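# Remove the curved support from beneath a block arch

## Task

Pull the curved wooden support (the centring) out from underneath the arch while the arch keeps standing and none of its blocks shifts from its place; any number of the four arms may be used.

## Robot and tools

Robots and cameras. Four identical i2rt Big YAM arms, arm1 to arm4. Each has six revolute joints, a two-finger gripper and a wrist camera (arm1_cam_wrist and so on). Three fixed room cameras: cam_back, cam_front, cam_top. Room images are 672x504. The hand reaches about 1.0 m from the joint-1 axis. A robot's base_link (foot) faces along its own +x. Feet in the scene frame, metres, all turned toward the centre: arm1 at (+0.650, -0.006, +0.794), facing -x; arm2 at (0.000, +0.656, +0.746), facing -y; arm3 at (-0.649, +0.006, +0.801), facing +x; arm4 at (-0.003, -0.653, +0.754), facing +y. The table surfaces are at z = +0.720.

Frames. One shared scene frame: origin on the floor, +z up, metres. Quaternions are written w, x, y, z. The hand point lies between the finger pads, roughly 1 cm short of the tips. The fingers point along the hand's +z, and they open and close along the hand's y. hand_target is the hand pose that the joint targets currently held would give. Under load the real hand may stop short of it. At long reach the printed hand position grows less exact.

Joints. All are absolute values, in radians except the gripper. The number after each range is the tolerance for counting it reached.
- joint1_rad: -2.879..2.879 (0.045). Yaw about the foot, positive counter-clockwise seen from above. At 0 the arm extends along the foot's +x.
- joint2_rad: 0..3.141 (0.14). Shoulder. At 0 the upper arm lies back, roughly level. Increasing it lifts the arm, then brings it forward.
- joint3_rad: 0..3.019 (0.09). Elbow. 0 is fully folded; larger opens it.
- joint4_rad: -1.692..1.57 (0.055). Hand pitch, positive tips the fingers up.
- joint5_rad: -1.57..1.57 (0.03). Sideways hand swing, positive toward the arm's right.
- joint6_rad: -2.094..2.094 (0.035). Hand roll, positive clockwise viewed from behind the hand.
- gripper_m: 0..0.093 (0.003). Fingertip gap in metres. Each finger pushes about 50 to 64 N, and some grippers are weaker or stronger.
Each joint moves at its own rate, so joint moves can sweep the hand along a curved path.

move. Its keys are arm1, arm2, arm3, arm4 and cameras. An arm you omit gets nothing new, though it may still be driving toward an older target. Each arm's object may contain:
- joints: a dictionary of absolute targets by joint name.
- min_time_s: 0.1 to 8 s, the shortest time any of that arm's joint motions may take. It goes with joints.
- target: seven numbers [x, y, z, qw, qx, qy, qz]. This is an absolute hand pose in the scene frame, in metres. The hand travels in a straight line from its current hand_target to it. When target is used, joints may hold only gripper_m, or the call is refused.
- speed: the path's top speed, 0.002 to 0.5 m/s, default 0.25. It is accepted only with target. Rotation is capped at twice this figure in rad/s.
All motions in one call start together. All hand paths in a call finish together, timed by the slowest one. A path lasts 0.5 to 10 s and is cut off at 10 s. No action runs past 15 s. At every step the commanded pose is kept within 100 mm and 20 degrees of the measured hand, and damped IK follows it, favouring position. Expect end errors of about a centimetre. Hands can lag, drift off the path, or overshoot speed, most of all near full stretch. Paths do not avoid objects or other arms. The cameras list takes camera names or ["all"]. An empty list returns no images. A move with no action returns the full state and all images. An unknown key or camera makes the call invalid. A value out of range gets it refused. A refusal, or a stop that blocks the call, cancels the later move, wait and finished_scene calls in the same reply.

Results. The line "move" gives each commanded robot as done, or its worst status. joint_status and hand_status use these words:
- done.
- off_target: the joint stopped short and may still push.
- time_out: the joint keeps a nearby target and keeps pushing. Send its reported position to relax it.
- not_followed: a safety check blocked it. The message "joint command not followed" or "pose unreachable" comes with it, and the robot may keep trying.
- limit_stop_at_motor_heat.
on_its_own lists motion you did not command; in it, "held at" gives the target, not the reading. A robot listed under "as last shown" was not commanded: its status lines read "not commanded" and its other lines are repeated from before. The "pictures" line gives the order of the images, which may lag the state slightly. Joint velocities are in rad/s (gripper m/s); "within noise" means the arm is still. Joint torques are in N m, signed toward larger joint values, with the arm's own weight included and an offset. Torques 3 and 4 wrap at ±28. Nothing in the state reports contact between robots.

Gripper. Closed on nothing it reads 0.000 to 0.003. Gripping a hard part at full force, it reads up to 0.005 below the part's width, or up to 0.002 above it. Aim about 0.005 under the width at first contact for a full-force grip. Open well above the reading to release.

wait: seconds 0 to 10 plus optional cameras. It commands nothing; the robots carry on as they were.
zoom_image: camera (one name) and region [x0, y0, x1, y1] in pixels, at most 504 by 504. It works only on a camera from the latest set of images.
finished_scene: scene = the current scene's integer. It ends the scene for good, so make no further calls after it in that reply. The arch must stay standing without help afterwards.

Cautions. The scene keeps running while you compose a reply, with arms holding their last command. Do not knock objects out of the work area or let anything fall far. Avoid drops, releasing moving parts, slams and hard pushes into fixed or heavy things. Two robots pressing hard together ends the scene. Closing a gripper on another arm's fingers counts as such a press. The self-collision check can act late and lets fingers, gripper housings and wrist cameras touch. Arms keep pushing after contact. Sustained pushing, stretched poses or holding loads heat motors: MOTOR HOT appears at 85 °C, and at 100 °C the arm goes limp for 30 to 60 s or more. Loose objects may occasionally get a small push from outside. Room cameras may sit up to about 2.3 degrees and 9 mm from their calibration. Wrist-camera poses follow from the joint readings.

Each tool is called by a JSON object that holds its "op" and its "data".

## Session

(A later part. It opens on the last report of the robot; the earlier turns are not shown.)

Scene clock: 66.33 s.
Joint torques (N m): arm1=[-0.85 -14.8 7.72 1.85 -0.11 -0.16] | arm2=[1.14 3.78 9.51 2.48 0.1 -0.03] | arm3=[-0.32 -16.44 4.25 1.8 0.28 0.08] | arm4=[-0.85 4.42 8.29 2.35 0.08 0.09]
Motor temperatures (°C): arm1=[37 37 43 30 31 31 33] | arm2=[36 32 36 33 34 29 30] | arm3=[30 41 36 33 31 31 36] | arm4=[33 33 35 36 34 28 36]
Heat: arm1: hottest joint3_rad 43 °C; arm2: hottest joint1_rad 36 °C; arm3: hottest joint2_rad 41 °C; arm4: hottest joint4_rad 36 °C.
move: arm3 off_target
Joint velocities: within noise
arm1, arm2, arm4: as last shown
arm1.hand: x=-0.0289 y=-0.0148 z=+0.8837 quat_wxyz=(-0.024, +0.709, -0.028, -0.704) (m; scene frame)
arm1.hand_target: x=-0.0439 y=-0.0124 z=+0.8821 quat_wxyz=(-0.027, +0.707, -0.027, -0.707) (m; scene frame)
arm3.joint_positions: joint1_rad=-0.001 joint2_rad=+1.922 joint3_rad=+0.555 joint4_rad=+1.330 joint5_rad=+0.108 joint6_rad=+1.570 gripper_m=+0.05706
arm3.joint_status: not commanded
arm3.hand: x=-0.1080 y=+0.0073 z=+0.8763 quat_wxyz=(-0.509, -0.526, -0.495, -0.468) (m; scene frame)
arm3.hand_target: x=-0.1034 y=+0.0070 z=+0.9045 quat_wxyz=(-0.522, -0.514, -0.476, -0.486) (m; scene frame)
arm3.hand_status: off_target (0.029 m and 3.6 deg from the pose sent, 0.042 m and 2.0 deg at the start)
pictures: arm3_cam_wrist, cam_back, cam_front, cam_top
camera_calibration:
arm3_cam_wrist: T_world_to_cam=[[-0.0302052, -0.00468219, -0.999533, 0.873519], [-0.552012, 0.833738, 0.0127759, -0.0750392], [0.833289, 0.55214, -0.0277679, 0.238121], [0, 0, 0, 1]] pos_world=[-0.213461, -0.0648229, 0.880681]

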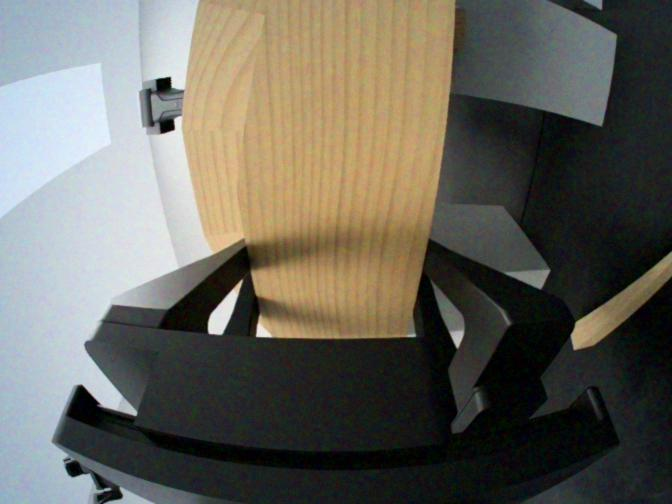

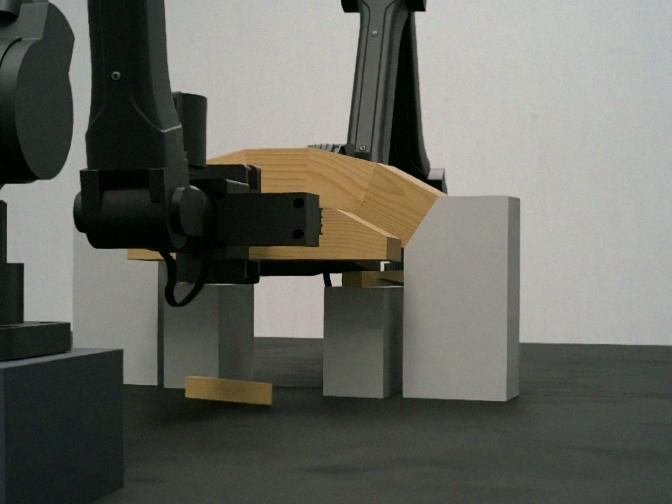

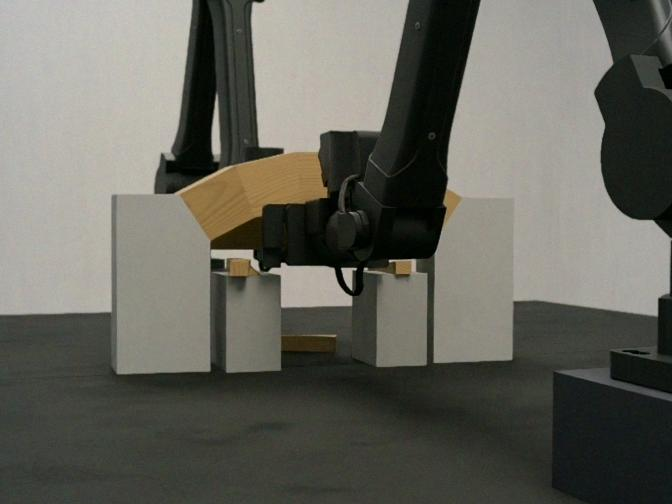

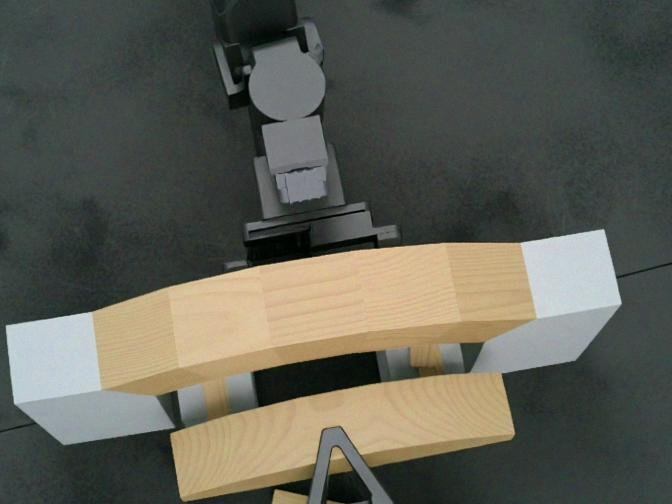

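{"op": "move", "data": {"arm3": {"target": [-0.20, 0.012, 0.94, 0.522, 0.514, 0.476, 0.486], "speed": 0.12}}}

{"op": "move", "data": {"arm3": {"target": [-0.30, 0.012, 0.90, 0.0265, 0.7066, 0.7066, -0.0265], "speed": 0.3}, "arm1": {"target": [0.10, -0.02, 0.884, 0.0265, -0.7066, 0.0265, 0.7066], "speed": 0.12}, "cameras": ["arm3_cam_wrist","cam_back","cam_top","cam_front"]}}

Scene clock: 68.97 s.
Joint torques (N m): arm1=[-0.85 -14.68 7.72 1.85 -0.11 -0.16] | arm2=[1.2 3.9 9.48 2.5 0.09 -0.01] | arm3=[0.56 -11.93 4.27 2 0.28 0.06] | arm4=[-0.91 4.72 8.2 2.28 0.05 0.09]
Motor temperatures (°C): arm1=[37 37 43 30 31 31 33] | arm2=[36 32 36 33 34 29 30] | arm3=[30 41 36 33 31 31 37] | arm4=[33 32 35 36 34 28 36]
Heat: arm1: hottest joint3_rad 43 °C; arm2: hottest joint1_rad 36 °C; arm3: hottest joint2_rad 41 °C; arm4: hottest joint4_rad 36 °C.
move: arm3 off_target
Joint velocities: within noise
arm1: as last shown
arm2.joint_positions: joint1_rad=-0.491 joint2_rad=+0.571 joint3_rad=+1.396 joint4_rad=-1.145 joint5_rad=+0.158 joint6_rad=+0.378 gripper_m=+0.09396
arm2.joint_status: not commanded
arm2.hand: x=-0.1424 y=+0.4717 z=+1.3418 quat_wxyz=(-0.330, -0.780, -0.216, +0.486) (m; scene frame)
arm2.hand_target: x=-0.1404 y=+0.4751 z=+1.3501 quat_wxyz=(-0.336, -0.774, -0.213, +0.492) (m; scene frame)
arm2.hand_status: not commanded
arm3.joint_positions: joint1_rad=+0.018 joint2_rad=+1.654 joint3_rad=+0.286 joint4_rad=+1.330 joint5_rad=+0.138 joint6_rad=+1.571 gripper_m=+0.05706
arm3.joint_status: not commanded
arm3.hand: x=-0.2033 y=+0.0074 z=+0.9162 quat_wxyz=(-0.511, -0.528, -0.493, -0.465) (m; scene frame)
arm3.hand_target: x=-0.2003 y=+0.0119 z=+0.9395 quat_wxyz=(-0.522, -0.514, -0.476, -0.486) (m; scene frame)
arm3.hand_status: off_target (0.024 m and 3.7 deg from the pose sent, 0.112 m and 3.6 deg at the start)
arm4.joint_positions: joint1_rad=-0.377 joint2_rad=+0.615 joint3_rad=+1.493 joint4_rad=-1.274 joint5_rad=+0.157 joint6_rad=-0.616 gripper_m=+0.09396
arm4.joint_status: not commanded
arm4.hand: x=+0.0978 y=-0.4603 z=+1.3602 quat_wxyz=(-0.554, +0.623, -0.545, -0.090) (m; scene frame)
arm4.hand_target: x=+0.0963 y=-0.4637 z=+1.3683 quat_wxyz=(-0.562, +0.618, -0.542, -0.093) (m; scene frame)
arm4.hand_status: not commanded
pictures: none

Scene clock: 72.47 s.
Joint torques (N m): arm1=[0.73 -13.86 1.88 3.56 0.11 -0.15] | arm2=[1.2 3.78 9.5 2.44 0.1 -0.01] | arm3=[-0.79 -8.29 14.67 -0.81 0.24 0.15] | arm4=[-1.03 4.25 8.27 2.25 0.09 0.09]
Motor temperatures (°C): arm1=[37 38 42 30 31 31 33] | arm2=[36 32 36 33 34 29 30] | arm3=[30 41 38 33 31 31 37] | arm4=[33 32 36 36 34 28 36]
Heat: arm1: hottest joint3_rad 42 °C; arm2: hottest joint1_rad 36 °C; arm3: hottest joint2_rad 41 °C; arm4: hottest joint3_rad 36 °C.
move: arm1 off_target; arm3 off_target
Joint velocities: within noise
arm1.joint_positions: joint1_rad=+0.080 joint2_rad=+1.949 joint3_rad=+0.596 joint4_rad=+1.316 joint5_rad=+0.142 joint6_rad=+0.015 gripper_m=+0.09396
arm1.joint_status: not commanded
arm1.hand: x=+0.0968 y=-0.0119 z=+0.8715 quat_wxyz=(-0.030, +0.718, -0.032, -0.695) (m; scene frame)
arm1.hand_target: x=+0.0999 y=-0.0200 z=+0.8838 quat_wxyz=(-0.026, +0.707, -0.027, -0.707) (m; scene frame)
arm1.hand_status: off_target (0.015 m and 2.0 deg from the pose sent, 0.129 m and 0.5 deg at the start)
arm2, arm4: as last shown
arm3.joint_positions: joint1_rad=+0.021 joint2_rad=+1.337 joint3_rad=+0.824 joint4_rad=-1.107 joint5_rad=+0.070 joint6_rad=+1.616 gripper_m=+0.05706
arm3.joint_status: not commanded
arm3.hand: x=-0.3275 y=+0.0127 z=+0.8787 quat_wxyz=(-0.009, -0.701, -0.712, +0.046) (m; scene frame)
arm3.hand_target: x=-0.3015 y=+0.0118 z=+0.9003 quat_wxyz=(-0.027, -0.707, -0.707, +0.026) (m; scene frame)
arm3.hand_status: off_target (0.035 m and 3.1 deg from the pose sent, 0.098 m and 87.4 deg at the start)
pictures: arm3_cam_wrist, cam_back, cam_front, cam_top
camera_calibration:
arm3_cam_wrist: T_world_to_cam=[[-0.999202, -0.0100551, 0.0386464, -0.360281], [0.0126411, 0.838365, 0.544963, -0.483408], [-0.0378794, 0.545017, -0.837569, 0.844505], [0, 0, 0, 1]] pos_world=[-0.321894, -0.0586205, 0.984694]

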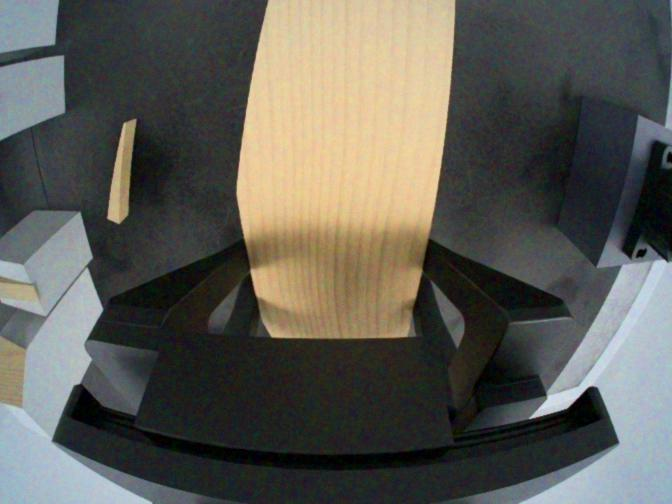

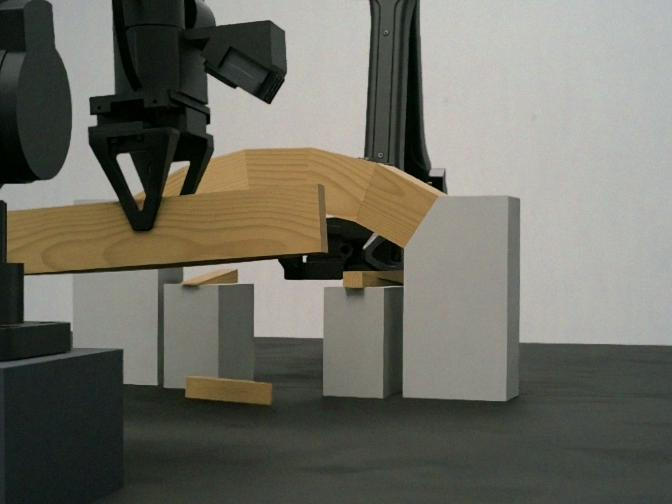

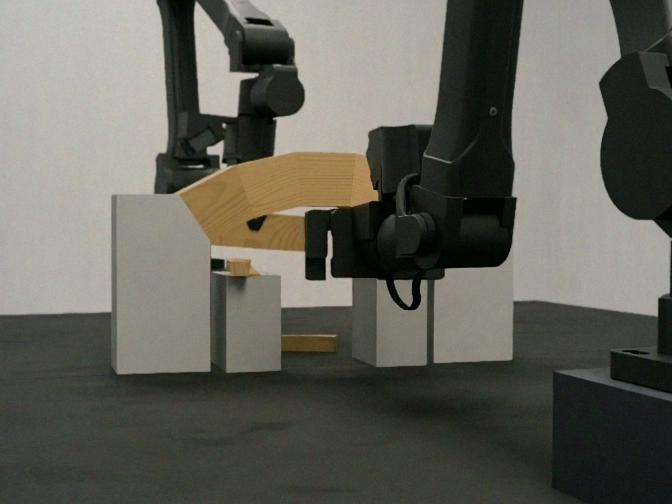

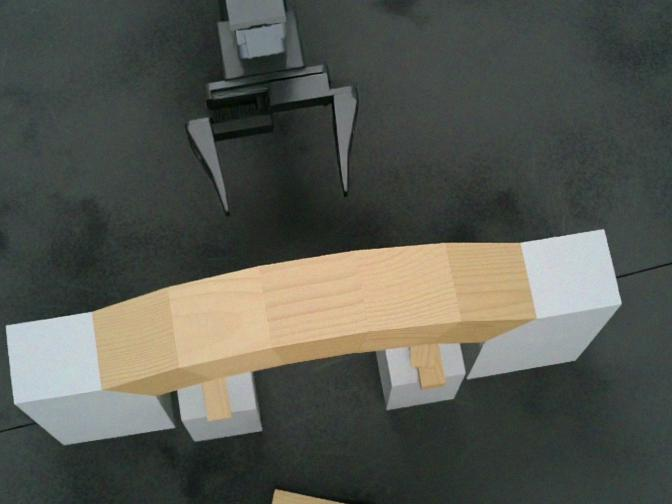

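{"op": "move", "data": {"arm3": {"target": [-0.31, 0.012, 0.825, 0.0265, 0.7066, 0.7066, -0.0265], "speed": 0.12}, "cameras": ["cam_back","arm3_cam_wrist"]}}

Scene clock: 74.07 s.
Joint torques (N m): arm1=[0.62 -13.92 1.89 3.58 0.12 -0.15] | arm2=[1.26 3.78 9.54 2.47 0.09 -0.02] | arm3=[-0.67 -9.35 8.64 0.16 0.25 0.18] | arm4=[-1.2 4.95 8.16 2.28 0.06 0.05]
Motor temperatures (°C): arm1=[37 38 42 30 31 31 33] | arm2=[36 32 36 33 34 29 30] | arm3=[30 41 38 32 31 31 37] | arm4=[33 32 36 36 34 28 36]
Heat: arm1: hottest joint3_rad 42 °C; arm2: hottest joint1_rad 36 °C; arm3: hottest joint2_rad 41 °C; arm4: hottest joint3_rad 36 °C.
move: arm3 done
Joint velocities: within noise
arm1, arm2, arm4: as last shown
arm3.joint_positions: joint1_rad=+0.021 joint2_rad=+1.443 joint3_rad=+0.750 joint4_rad=-0.897 joint5_rad=+0.069 joint6_rad=+1.617 gripper_m=+0.05706
arm3.joint_status: not commanded
arm3.hand: x=-0.3188 y=+0.0129 z=+0.8218 quat_wxyz=(-0.019, -0.702, -0.711, +0.035) (m; scene frame)
arm3.hand_target: x=-0.3101 y=+0.0119 z=+0.8252 quat_wxyz=(-0.027, -0.707, -0.707, +0.026) (m; scene frame)
arm3.hand_status: done (0.009 m and 1.5 deg from the pose sent, 0.056 m and 3.1 deg at the start)
pictures: arm3_cam_wrist, cam_back
camera_calibration:
arm3_cam_wrist: T_world_to_cam=[[-0.999915, -0.00917081, 0.00924907, -0.325417], [-0.00262053, 0.837231, 0.546842, -0.459087], [-0.0127586, 0.546772, -0.837184, 0.804721], [0, 0, 0, 1]] pos_world=[-0.316325, -0.0586216, 0.927758]

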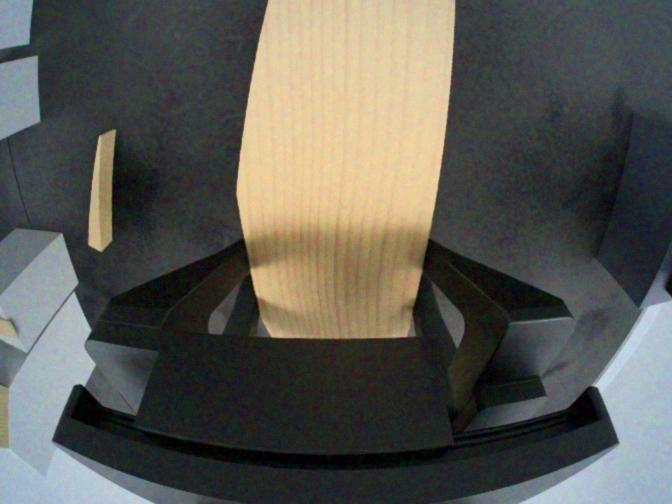

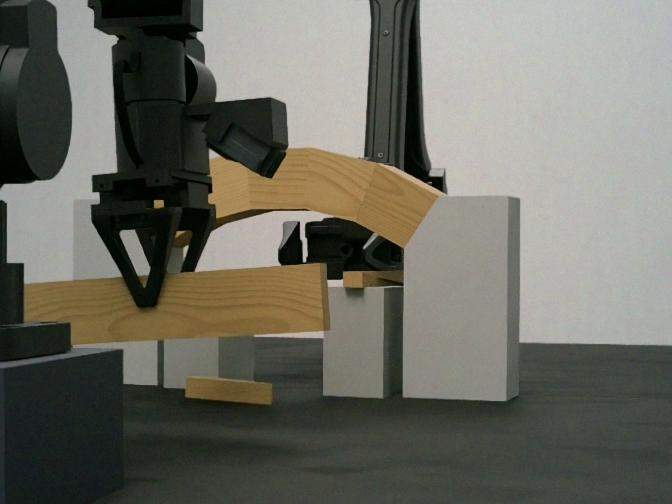

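{"op": "move", "data": {"arm3": {"target": [-0.312, 0.012, 0.772, 0.0265, 0.7066, 0.7066, -0.0265], "speed": 0.06}, "cameras": ["cam_back"]}}

Scene clock: 76.07 s.
Joint torques (N m): arm1=[0.73 -13.86 1.89 3.54 0.11 -0.15] | arm2=[1.08 3.84 9.52 2.45 0.11 -0.01] | arm3=[-0.5 -9.76 7.02 0.27 0.25 0.18] | arm4=[-0.85 4.54 8.17 2.44 0.04 0.05]
Motor temperatures (°C): arm1=[37 38 42 30 30 31 33] | arm2=[36 32 36 33 34 29 29] | arm3=[30 41 38 32 31 31 37] | arm4=[33 32 36 36 34 28 36]
Heat: arm1: hottest joint3_rad 42 °C; arm2: hottest joint1_rad 36 °C; arm3: hottest joint2_rad 41 °C; arm4: hottest joint3_rad 36 °C.
move: arm3 done
Joint velocities: within noise
arm1, arm2, arm4: as last shown
arm3.joint_positions: joint1_rad=+0.021 joint2_rad=+1.558 joint3_rad=+0.698 joint4_rad=-0.722 joint5_rad=+0.069 joint6_rad=+1.618 gripper_m=+0.05706
arm3.joint_status: not commanded
arm3.hand: x=-0.3182 y=+0.0126 z=+0.7715 quat_wxyz=(-0.022, -0.702, -0.711, +0.032) (m; scene frame)
arm3.hand_target: x=-0.3120 y=+0.0119 z=+0.7721 quat_wxyz=(-0.026, -0.707, -0.707, +0.027) (m; scene frame)
arm3.hand_status: done (0.006 m and 1.1 deg from the pose sent, 0.050 m and 1.5 deg at the start)
pictures: cam_back

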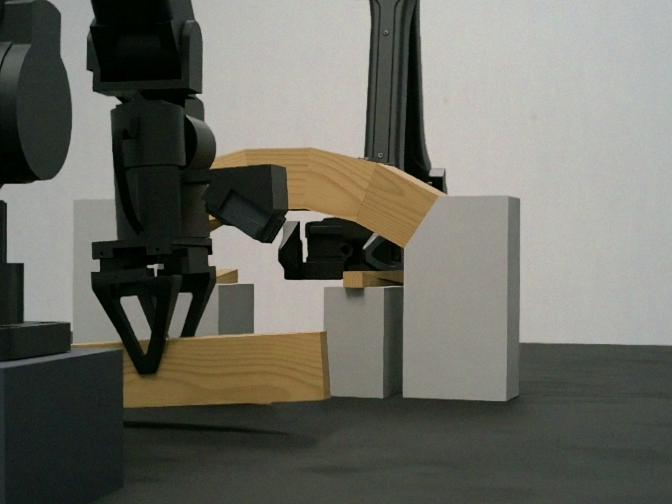

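{"op": "move", "data": {"arm3": {"target": [-0.313, 0.012, 0.757, 0.0265, 0.7066, 0.7066, -0.0265], "speed": 0.04}, "cameras": ["cam_back"]}}

{"op": "move", "data": {"arm3": {"target": [-0.313, 0.012, 0.744, 0.0265, 0.7066, 0.7066, -0.0265], "speed": 0.03}, "cameras": ["cam_back"]}}

Scene clock: 77.30 s.
Joint torques (N m): arm1=[0.67 -13.8 1.88 3.56 0.11 -0.16] | arm2=[1.08 3.72 9.44 2.5 0.09 -0.02] | arm3=[-0.44 -8.82 6.32 0.55 0.52 0.19] | arm4=[-1.2 4.78 8.2 2.33 0.05 0.06]
Motor temperatures (°C): arm1=[37 38 42 30 30 31 33] | arm2=[36 32 36 33 34 29 29] | arm3=[30 41 38 32 31 31 37] | arm4=[33 32 36 36 34 28 36]
Heat: arm1: hottest joint3_rad 42 °C; arm2: hottest joint1_rad 36 °C; arm3: hottest joint2_rad 41 °C; arm4: hottest joint3_rad 36 °C.
move: arm3 done
Joint velocities: within noise
arm1, arm2, arm4: as last shown
arm3.joint_positions: joint1_rad=+0.021 joint2_rad=+1.584 joint3_rad=+0.689 joint4_rad=-0.678 joint5_rad=+0.063 joint6_rad=+1.618 gripper_m=+0.05706
arm3.joint_status: not commanded
arm3.hand: x=-0.3164 y=+0.0138 z=+0.7611 quat_wxyz=(-0.022, -0.702, -0.711, +0.027) (m; scene frame)
arm3.hand_target: x=-0.3131 y=+0.0119 z=+0.7571 quat_wxyz=(-0.026, -0.707, -0.707, +0.027) (m; scene frame)
arm3.hand_status: done (0.006 m and 0.9 deg from the pose sent, 0.015 m and 1.2 deg at the start)
pictures: cam_back

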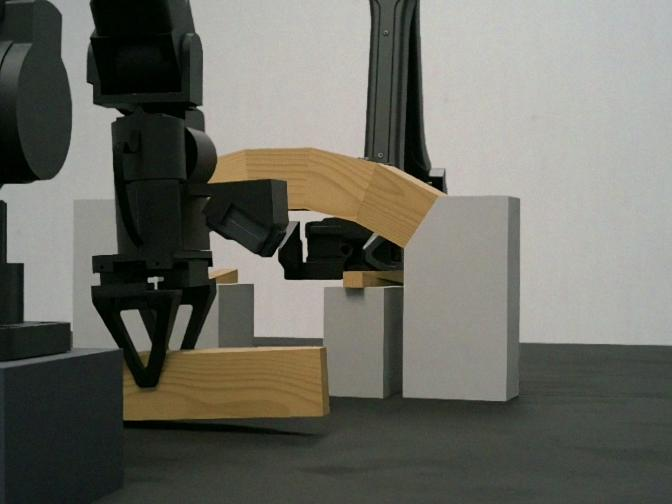

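Scene clock: 78.27 s.
Joint torques (N m): arm1=[0.73 -13.86 1.87 3.58 0.12 -0.16] | arm2=[1.14 3.66 9.5 2.48 0.11 -0.01] | arm3=[-0.56 -7.88 5.83 1.06 0.71 0.18] | arm4=[-1.2 4.19 8.43 2.24 0.05 0.08]
Motor temperatures (°C): arm1=[37 38 42 30 30 31 33] | arm2=[36 32 36 33 34 29 29] | arm3=[30 41 38 32 31 31 37] | arm4=[33 32 36 36 34 28 36]
Heat: arm1: hottest joint3_rad 42 °C; arm2: hottest joint1_rad 36 °C; arm3: hottest joint2_rad 41 °C; arm4: hottest joint3_rad 36 °C.
move: arm3 done
Joint velocities: within noise
arm1, arm2, arm4: as last shown
arm3.joint_positions: joint1_rad=+0.021 joint2_rad=+1.606 joint3_rad=+0.685 joint4_rad=-0.648 joint5_rad=+0.058 joint6_rad=+1.618 gripper_m=+0.05706
arm3.joint_status: not commanded
arm3.hand: x=-0.3152 y=+0.0146 z=+0.7532 quat_wxyz=(-0.022, -0.702, -0.711, +0.024) (m; scene frame)
arm3.hand_target: x=-0.3132 y=+0.0120 z=+0.7444 quat_wxyz=(-0.026, -0.707, -0.707, +0.026) (m; scene frame)
arm3.hand_status: done (0.010 m and 0.9 deg from the pose sent, 0.018 m and 0.9 deg at the start)
pictures: cam_back

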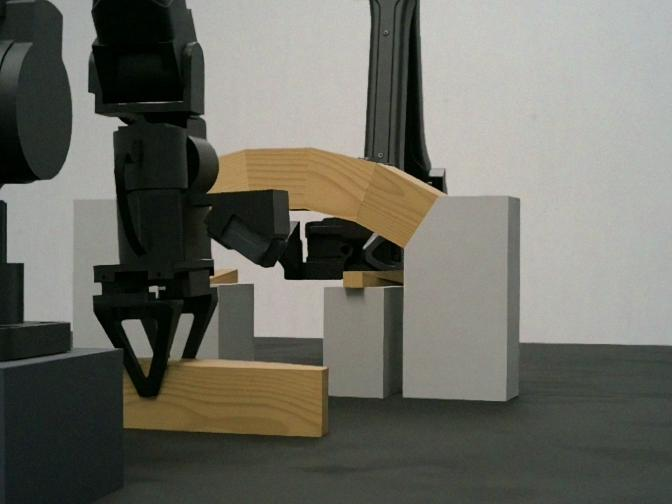

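{"op": "move", "data": {"arm3": {"joints": {"gripper_m": 0.080}}, "cameras": ["cam_back","arm3_cam_wrist"]}}

{"op": "move", "data": {"arm3": {"target": [-0.315, 0.012, 0.87, 0.0265, 0.7066, 0.7066, -0.0265], "speed": 0.15}, "cameras": ["cam_back","arm3_cam_wrist","cam_front"]}}

Scene clock: 79.03 s.
Joint torques (N m): arm1=[0.85 -13.86 1.89 3.56 0.11 -0.14] | arm2=[1.03 3.72 9.5 2.51 0.09 -0.03] | arm3=[-0.85 -8.88 5.76 0.34 0.42 0.17] | arm4=[-1.08 4.37 8.14 2.25 0.06 0.07]
Motor temperatures (°C): arm1=[37 38 42 30 30 31 33] | arm2=[36 32 36 33 34 29 29] | arm3=[30 41 38 32 31 31 37] | arm4=[33 32 36 36 34 28 36]
Heat: arm1: hottest joint3_rad 42 °C; arm2: hottest joint1_rad 36 °C; arm3: hottest joint2_rad 41 °C; arm4: hottest joint3_rad 36 °C.
move: arm3 done
Joint velocities: within noise
arm1, arm2, arm4: as last shown
arm3.joint_positions: joint1_rad=+0.021 joint2_rad=+1.616 joint3_rad=+0.685 joint4_rad=-0.629 joint5_rad=+0.065 joint6_rad=+1.619 gripper_m=+0.07986
arm3.joint_status: all done
arm3.hand: x=-0.3123 y=+0.0136 z=+0.7501 quat_wxyz=(-0.027, -0.703, -0.710, +0.023) (m; scene frame)
arm3.hand_target: x=-0.3133 y=+0.0120 z=+0.7444 quat_wxyz=(-0.026, -0.707, -0.707, +0.026) (m; scene frame)
arm3.hand_status: not commanded
pictures: arm3_cam_wrist, cam_back
camera_calibration:
arm3_cam_wrist: T_world_to_cam=[[-0.999772, -0.00734668, -0.0200512, -0.296158], [-0.0171898, 0.833976, 0.551534, -0.428524], [0.0126703, 0.551752, -0.833912, 0.749843], [0, 0, 0, 1]] pos_world=[-0.312958, -0.0585253, 0.85571]

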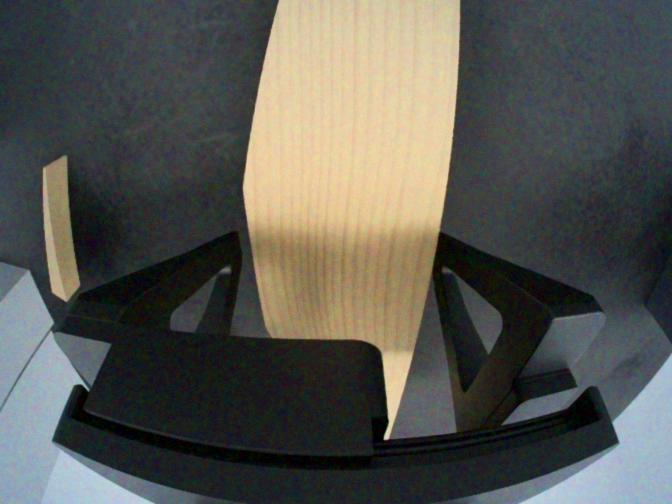

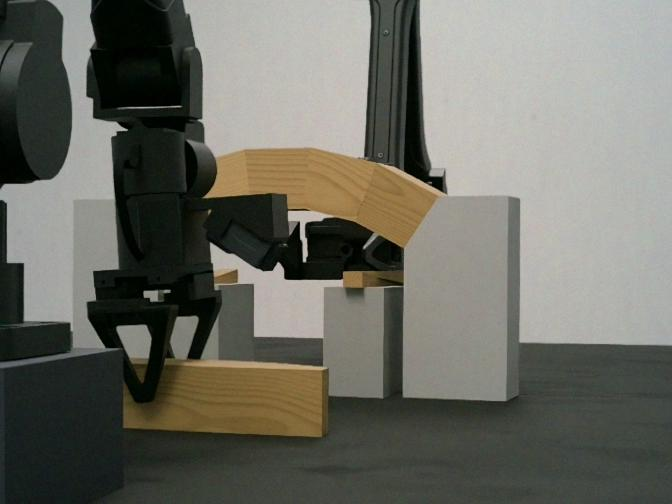

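Scene clock: 80.63 s.
Joint torques (N m): arm1=[0.79 -13.92 1.87 3.54 0.11 -0.16] | arm2=[1.38 3.9 9.47 2.45 0.1 -0.02] | arm3=[-0.62 -9.47 12.11 -0.83 0.42 0.15] | arm4=[-1.14 4.25 8.27 2.4 0.05 0.05]
Motor temperatures (°C): arm1=[37 38 41 30 30 31 32] | arm2=[36 32 36 33 34 29 29] | arm3=[30 41 39 32 31 31 37] | arm4=[33 32 36 36 34 28 36]
Heat: arm1: hottest joint3_rad 41 °C; arm2: hottest joint1_rad 36 °C; arm3: hottest joint2_rad 41 °C; arm4: hottest joint3_rad 36 °C.
move: arm3 off_target
Joint velocities: within noise
arm1, arm2, arm4: as last shown
arm3.joint_positions: joint1_rad=+0.021 joint2_rad=+1.358 joint3_rad=+0.765 joint4_rad=-1.018 joint5_rad=+0.066 joint6_rad=+1.619 gripper_m=+0.07994
arm3.joint_status: not commanded
arm3.hand: x=-0.3339 y=+0.0129 z=+0.8526 quat_wxyz=(-0.010, -0.702, -0.711, +0.042) (m; scene frame)
arm3.hand_target: x=-0.3156 y=+0.0119 z=+0.8702 quat_wxyz=(-0.027, -0.707, -0.707, +0.026) (m; scene frame)
arm3.hand_status: off_target (0.026 m and 2.7 deg from the pose sent, 0.120 m and 0.7 deg at the start)
pictures: arm3_cam_wrist, cam_back, cam_front
camera_calibration:
arm3_cam_wrist: T_world_to_cam=[[-0.999482, -0.00705088, 0.0313873, -0.359533], [0.0113384, 0.835861, 0.548825, -0.472941], [-0.0301051, 0.548896, -0.835348, 0.822923], [0, 0, 0, 1]] pos_world=[-0.32921, -0.0589218, 0.958273]

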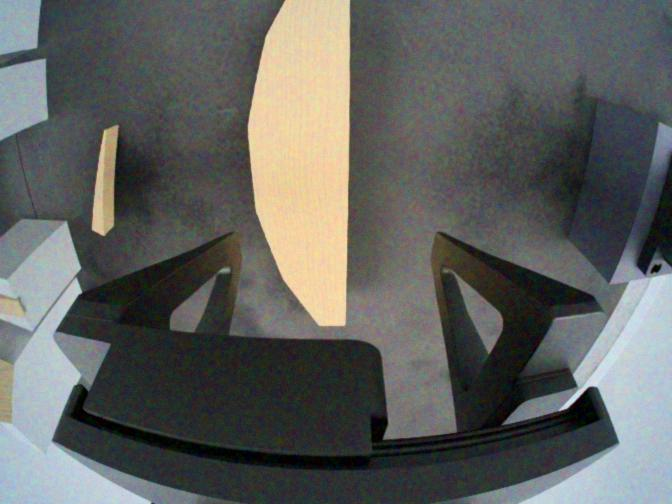

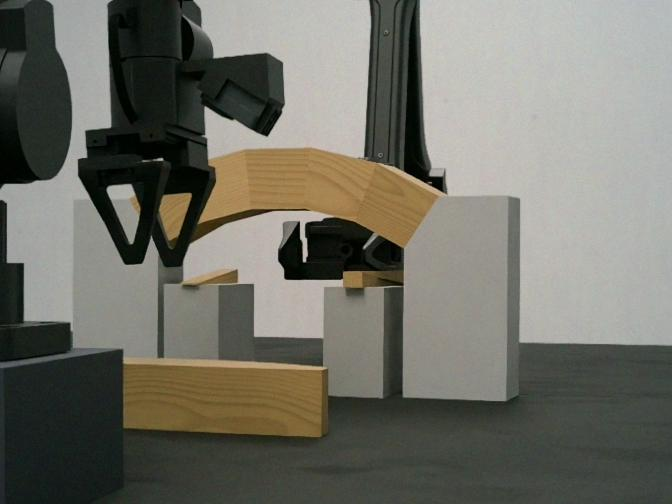

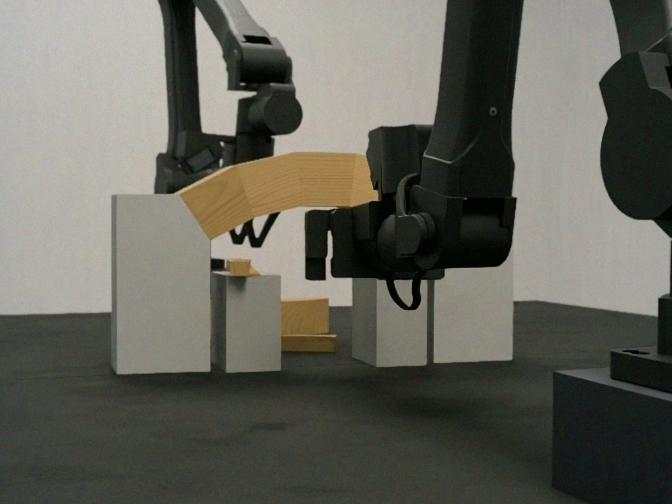

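{"op": "finished_scene", "data": {"scene": 1}}

The scene is finished: the task was done.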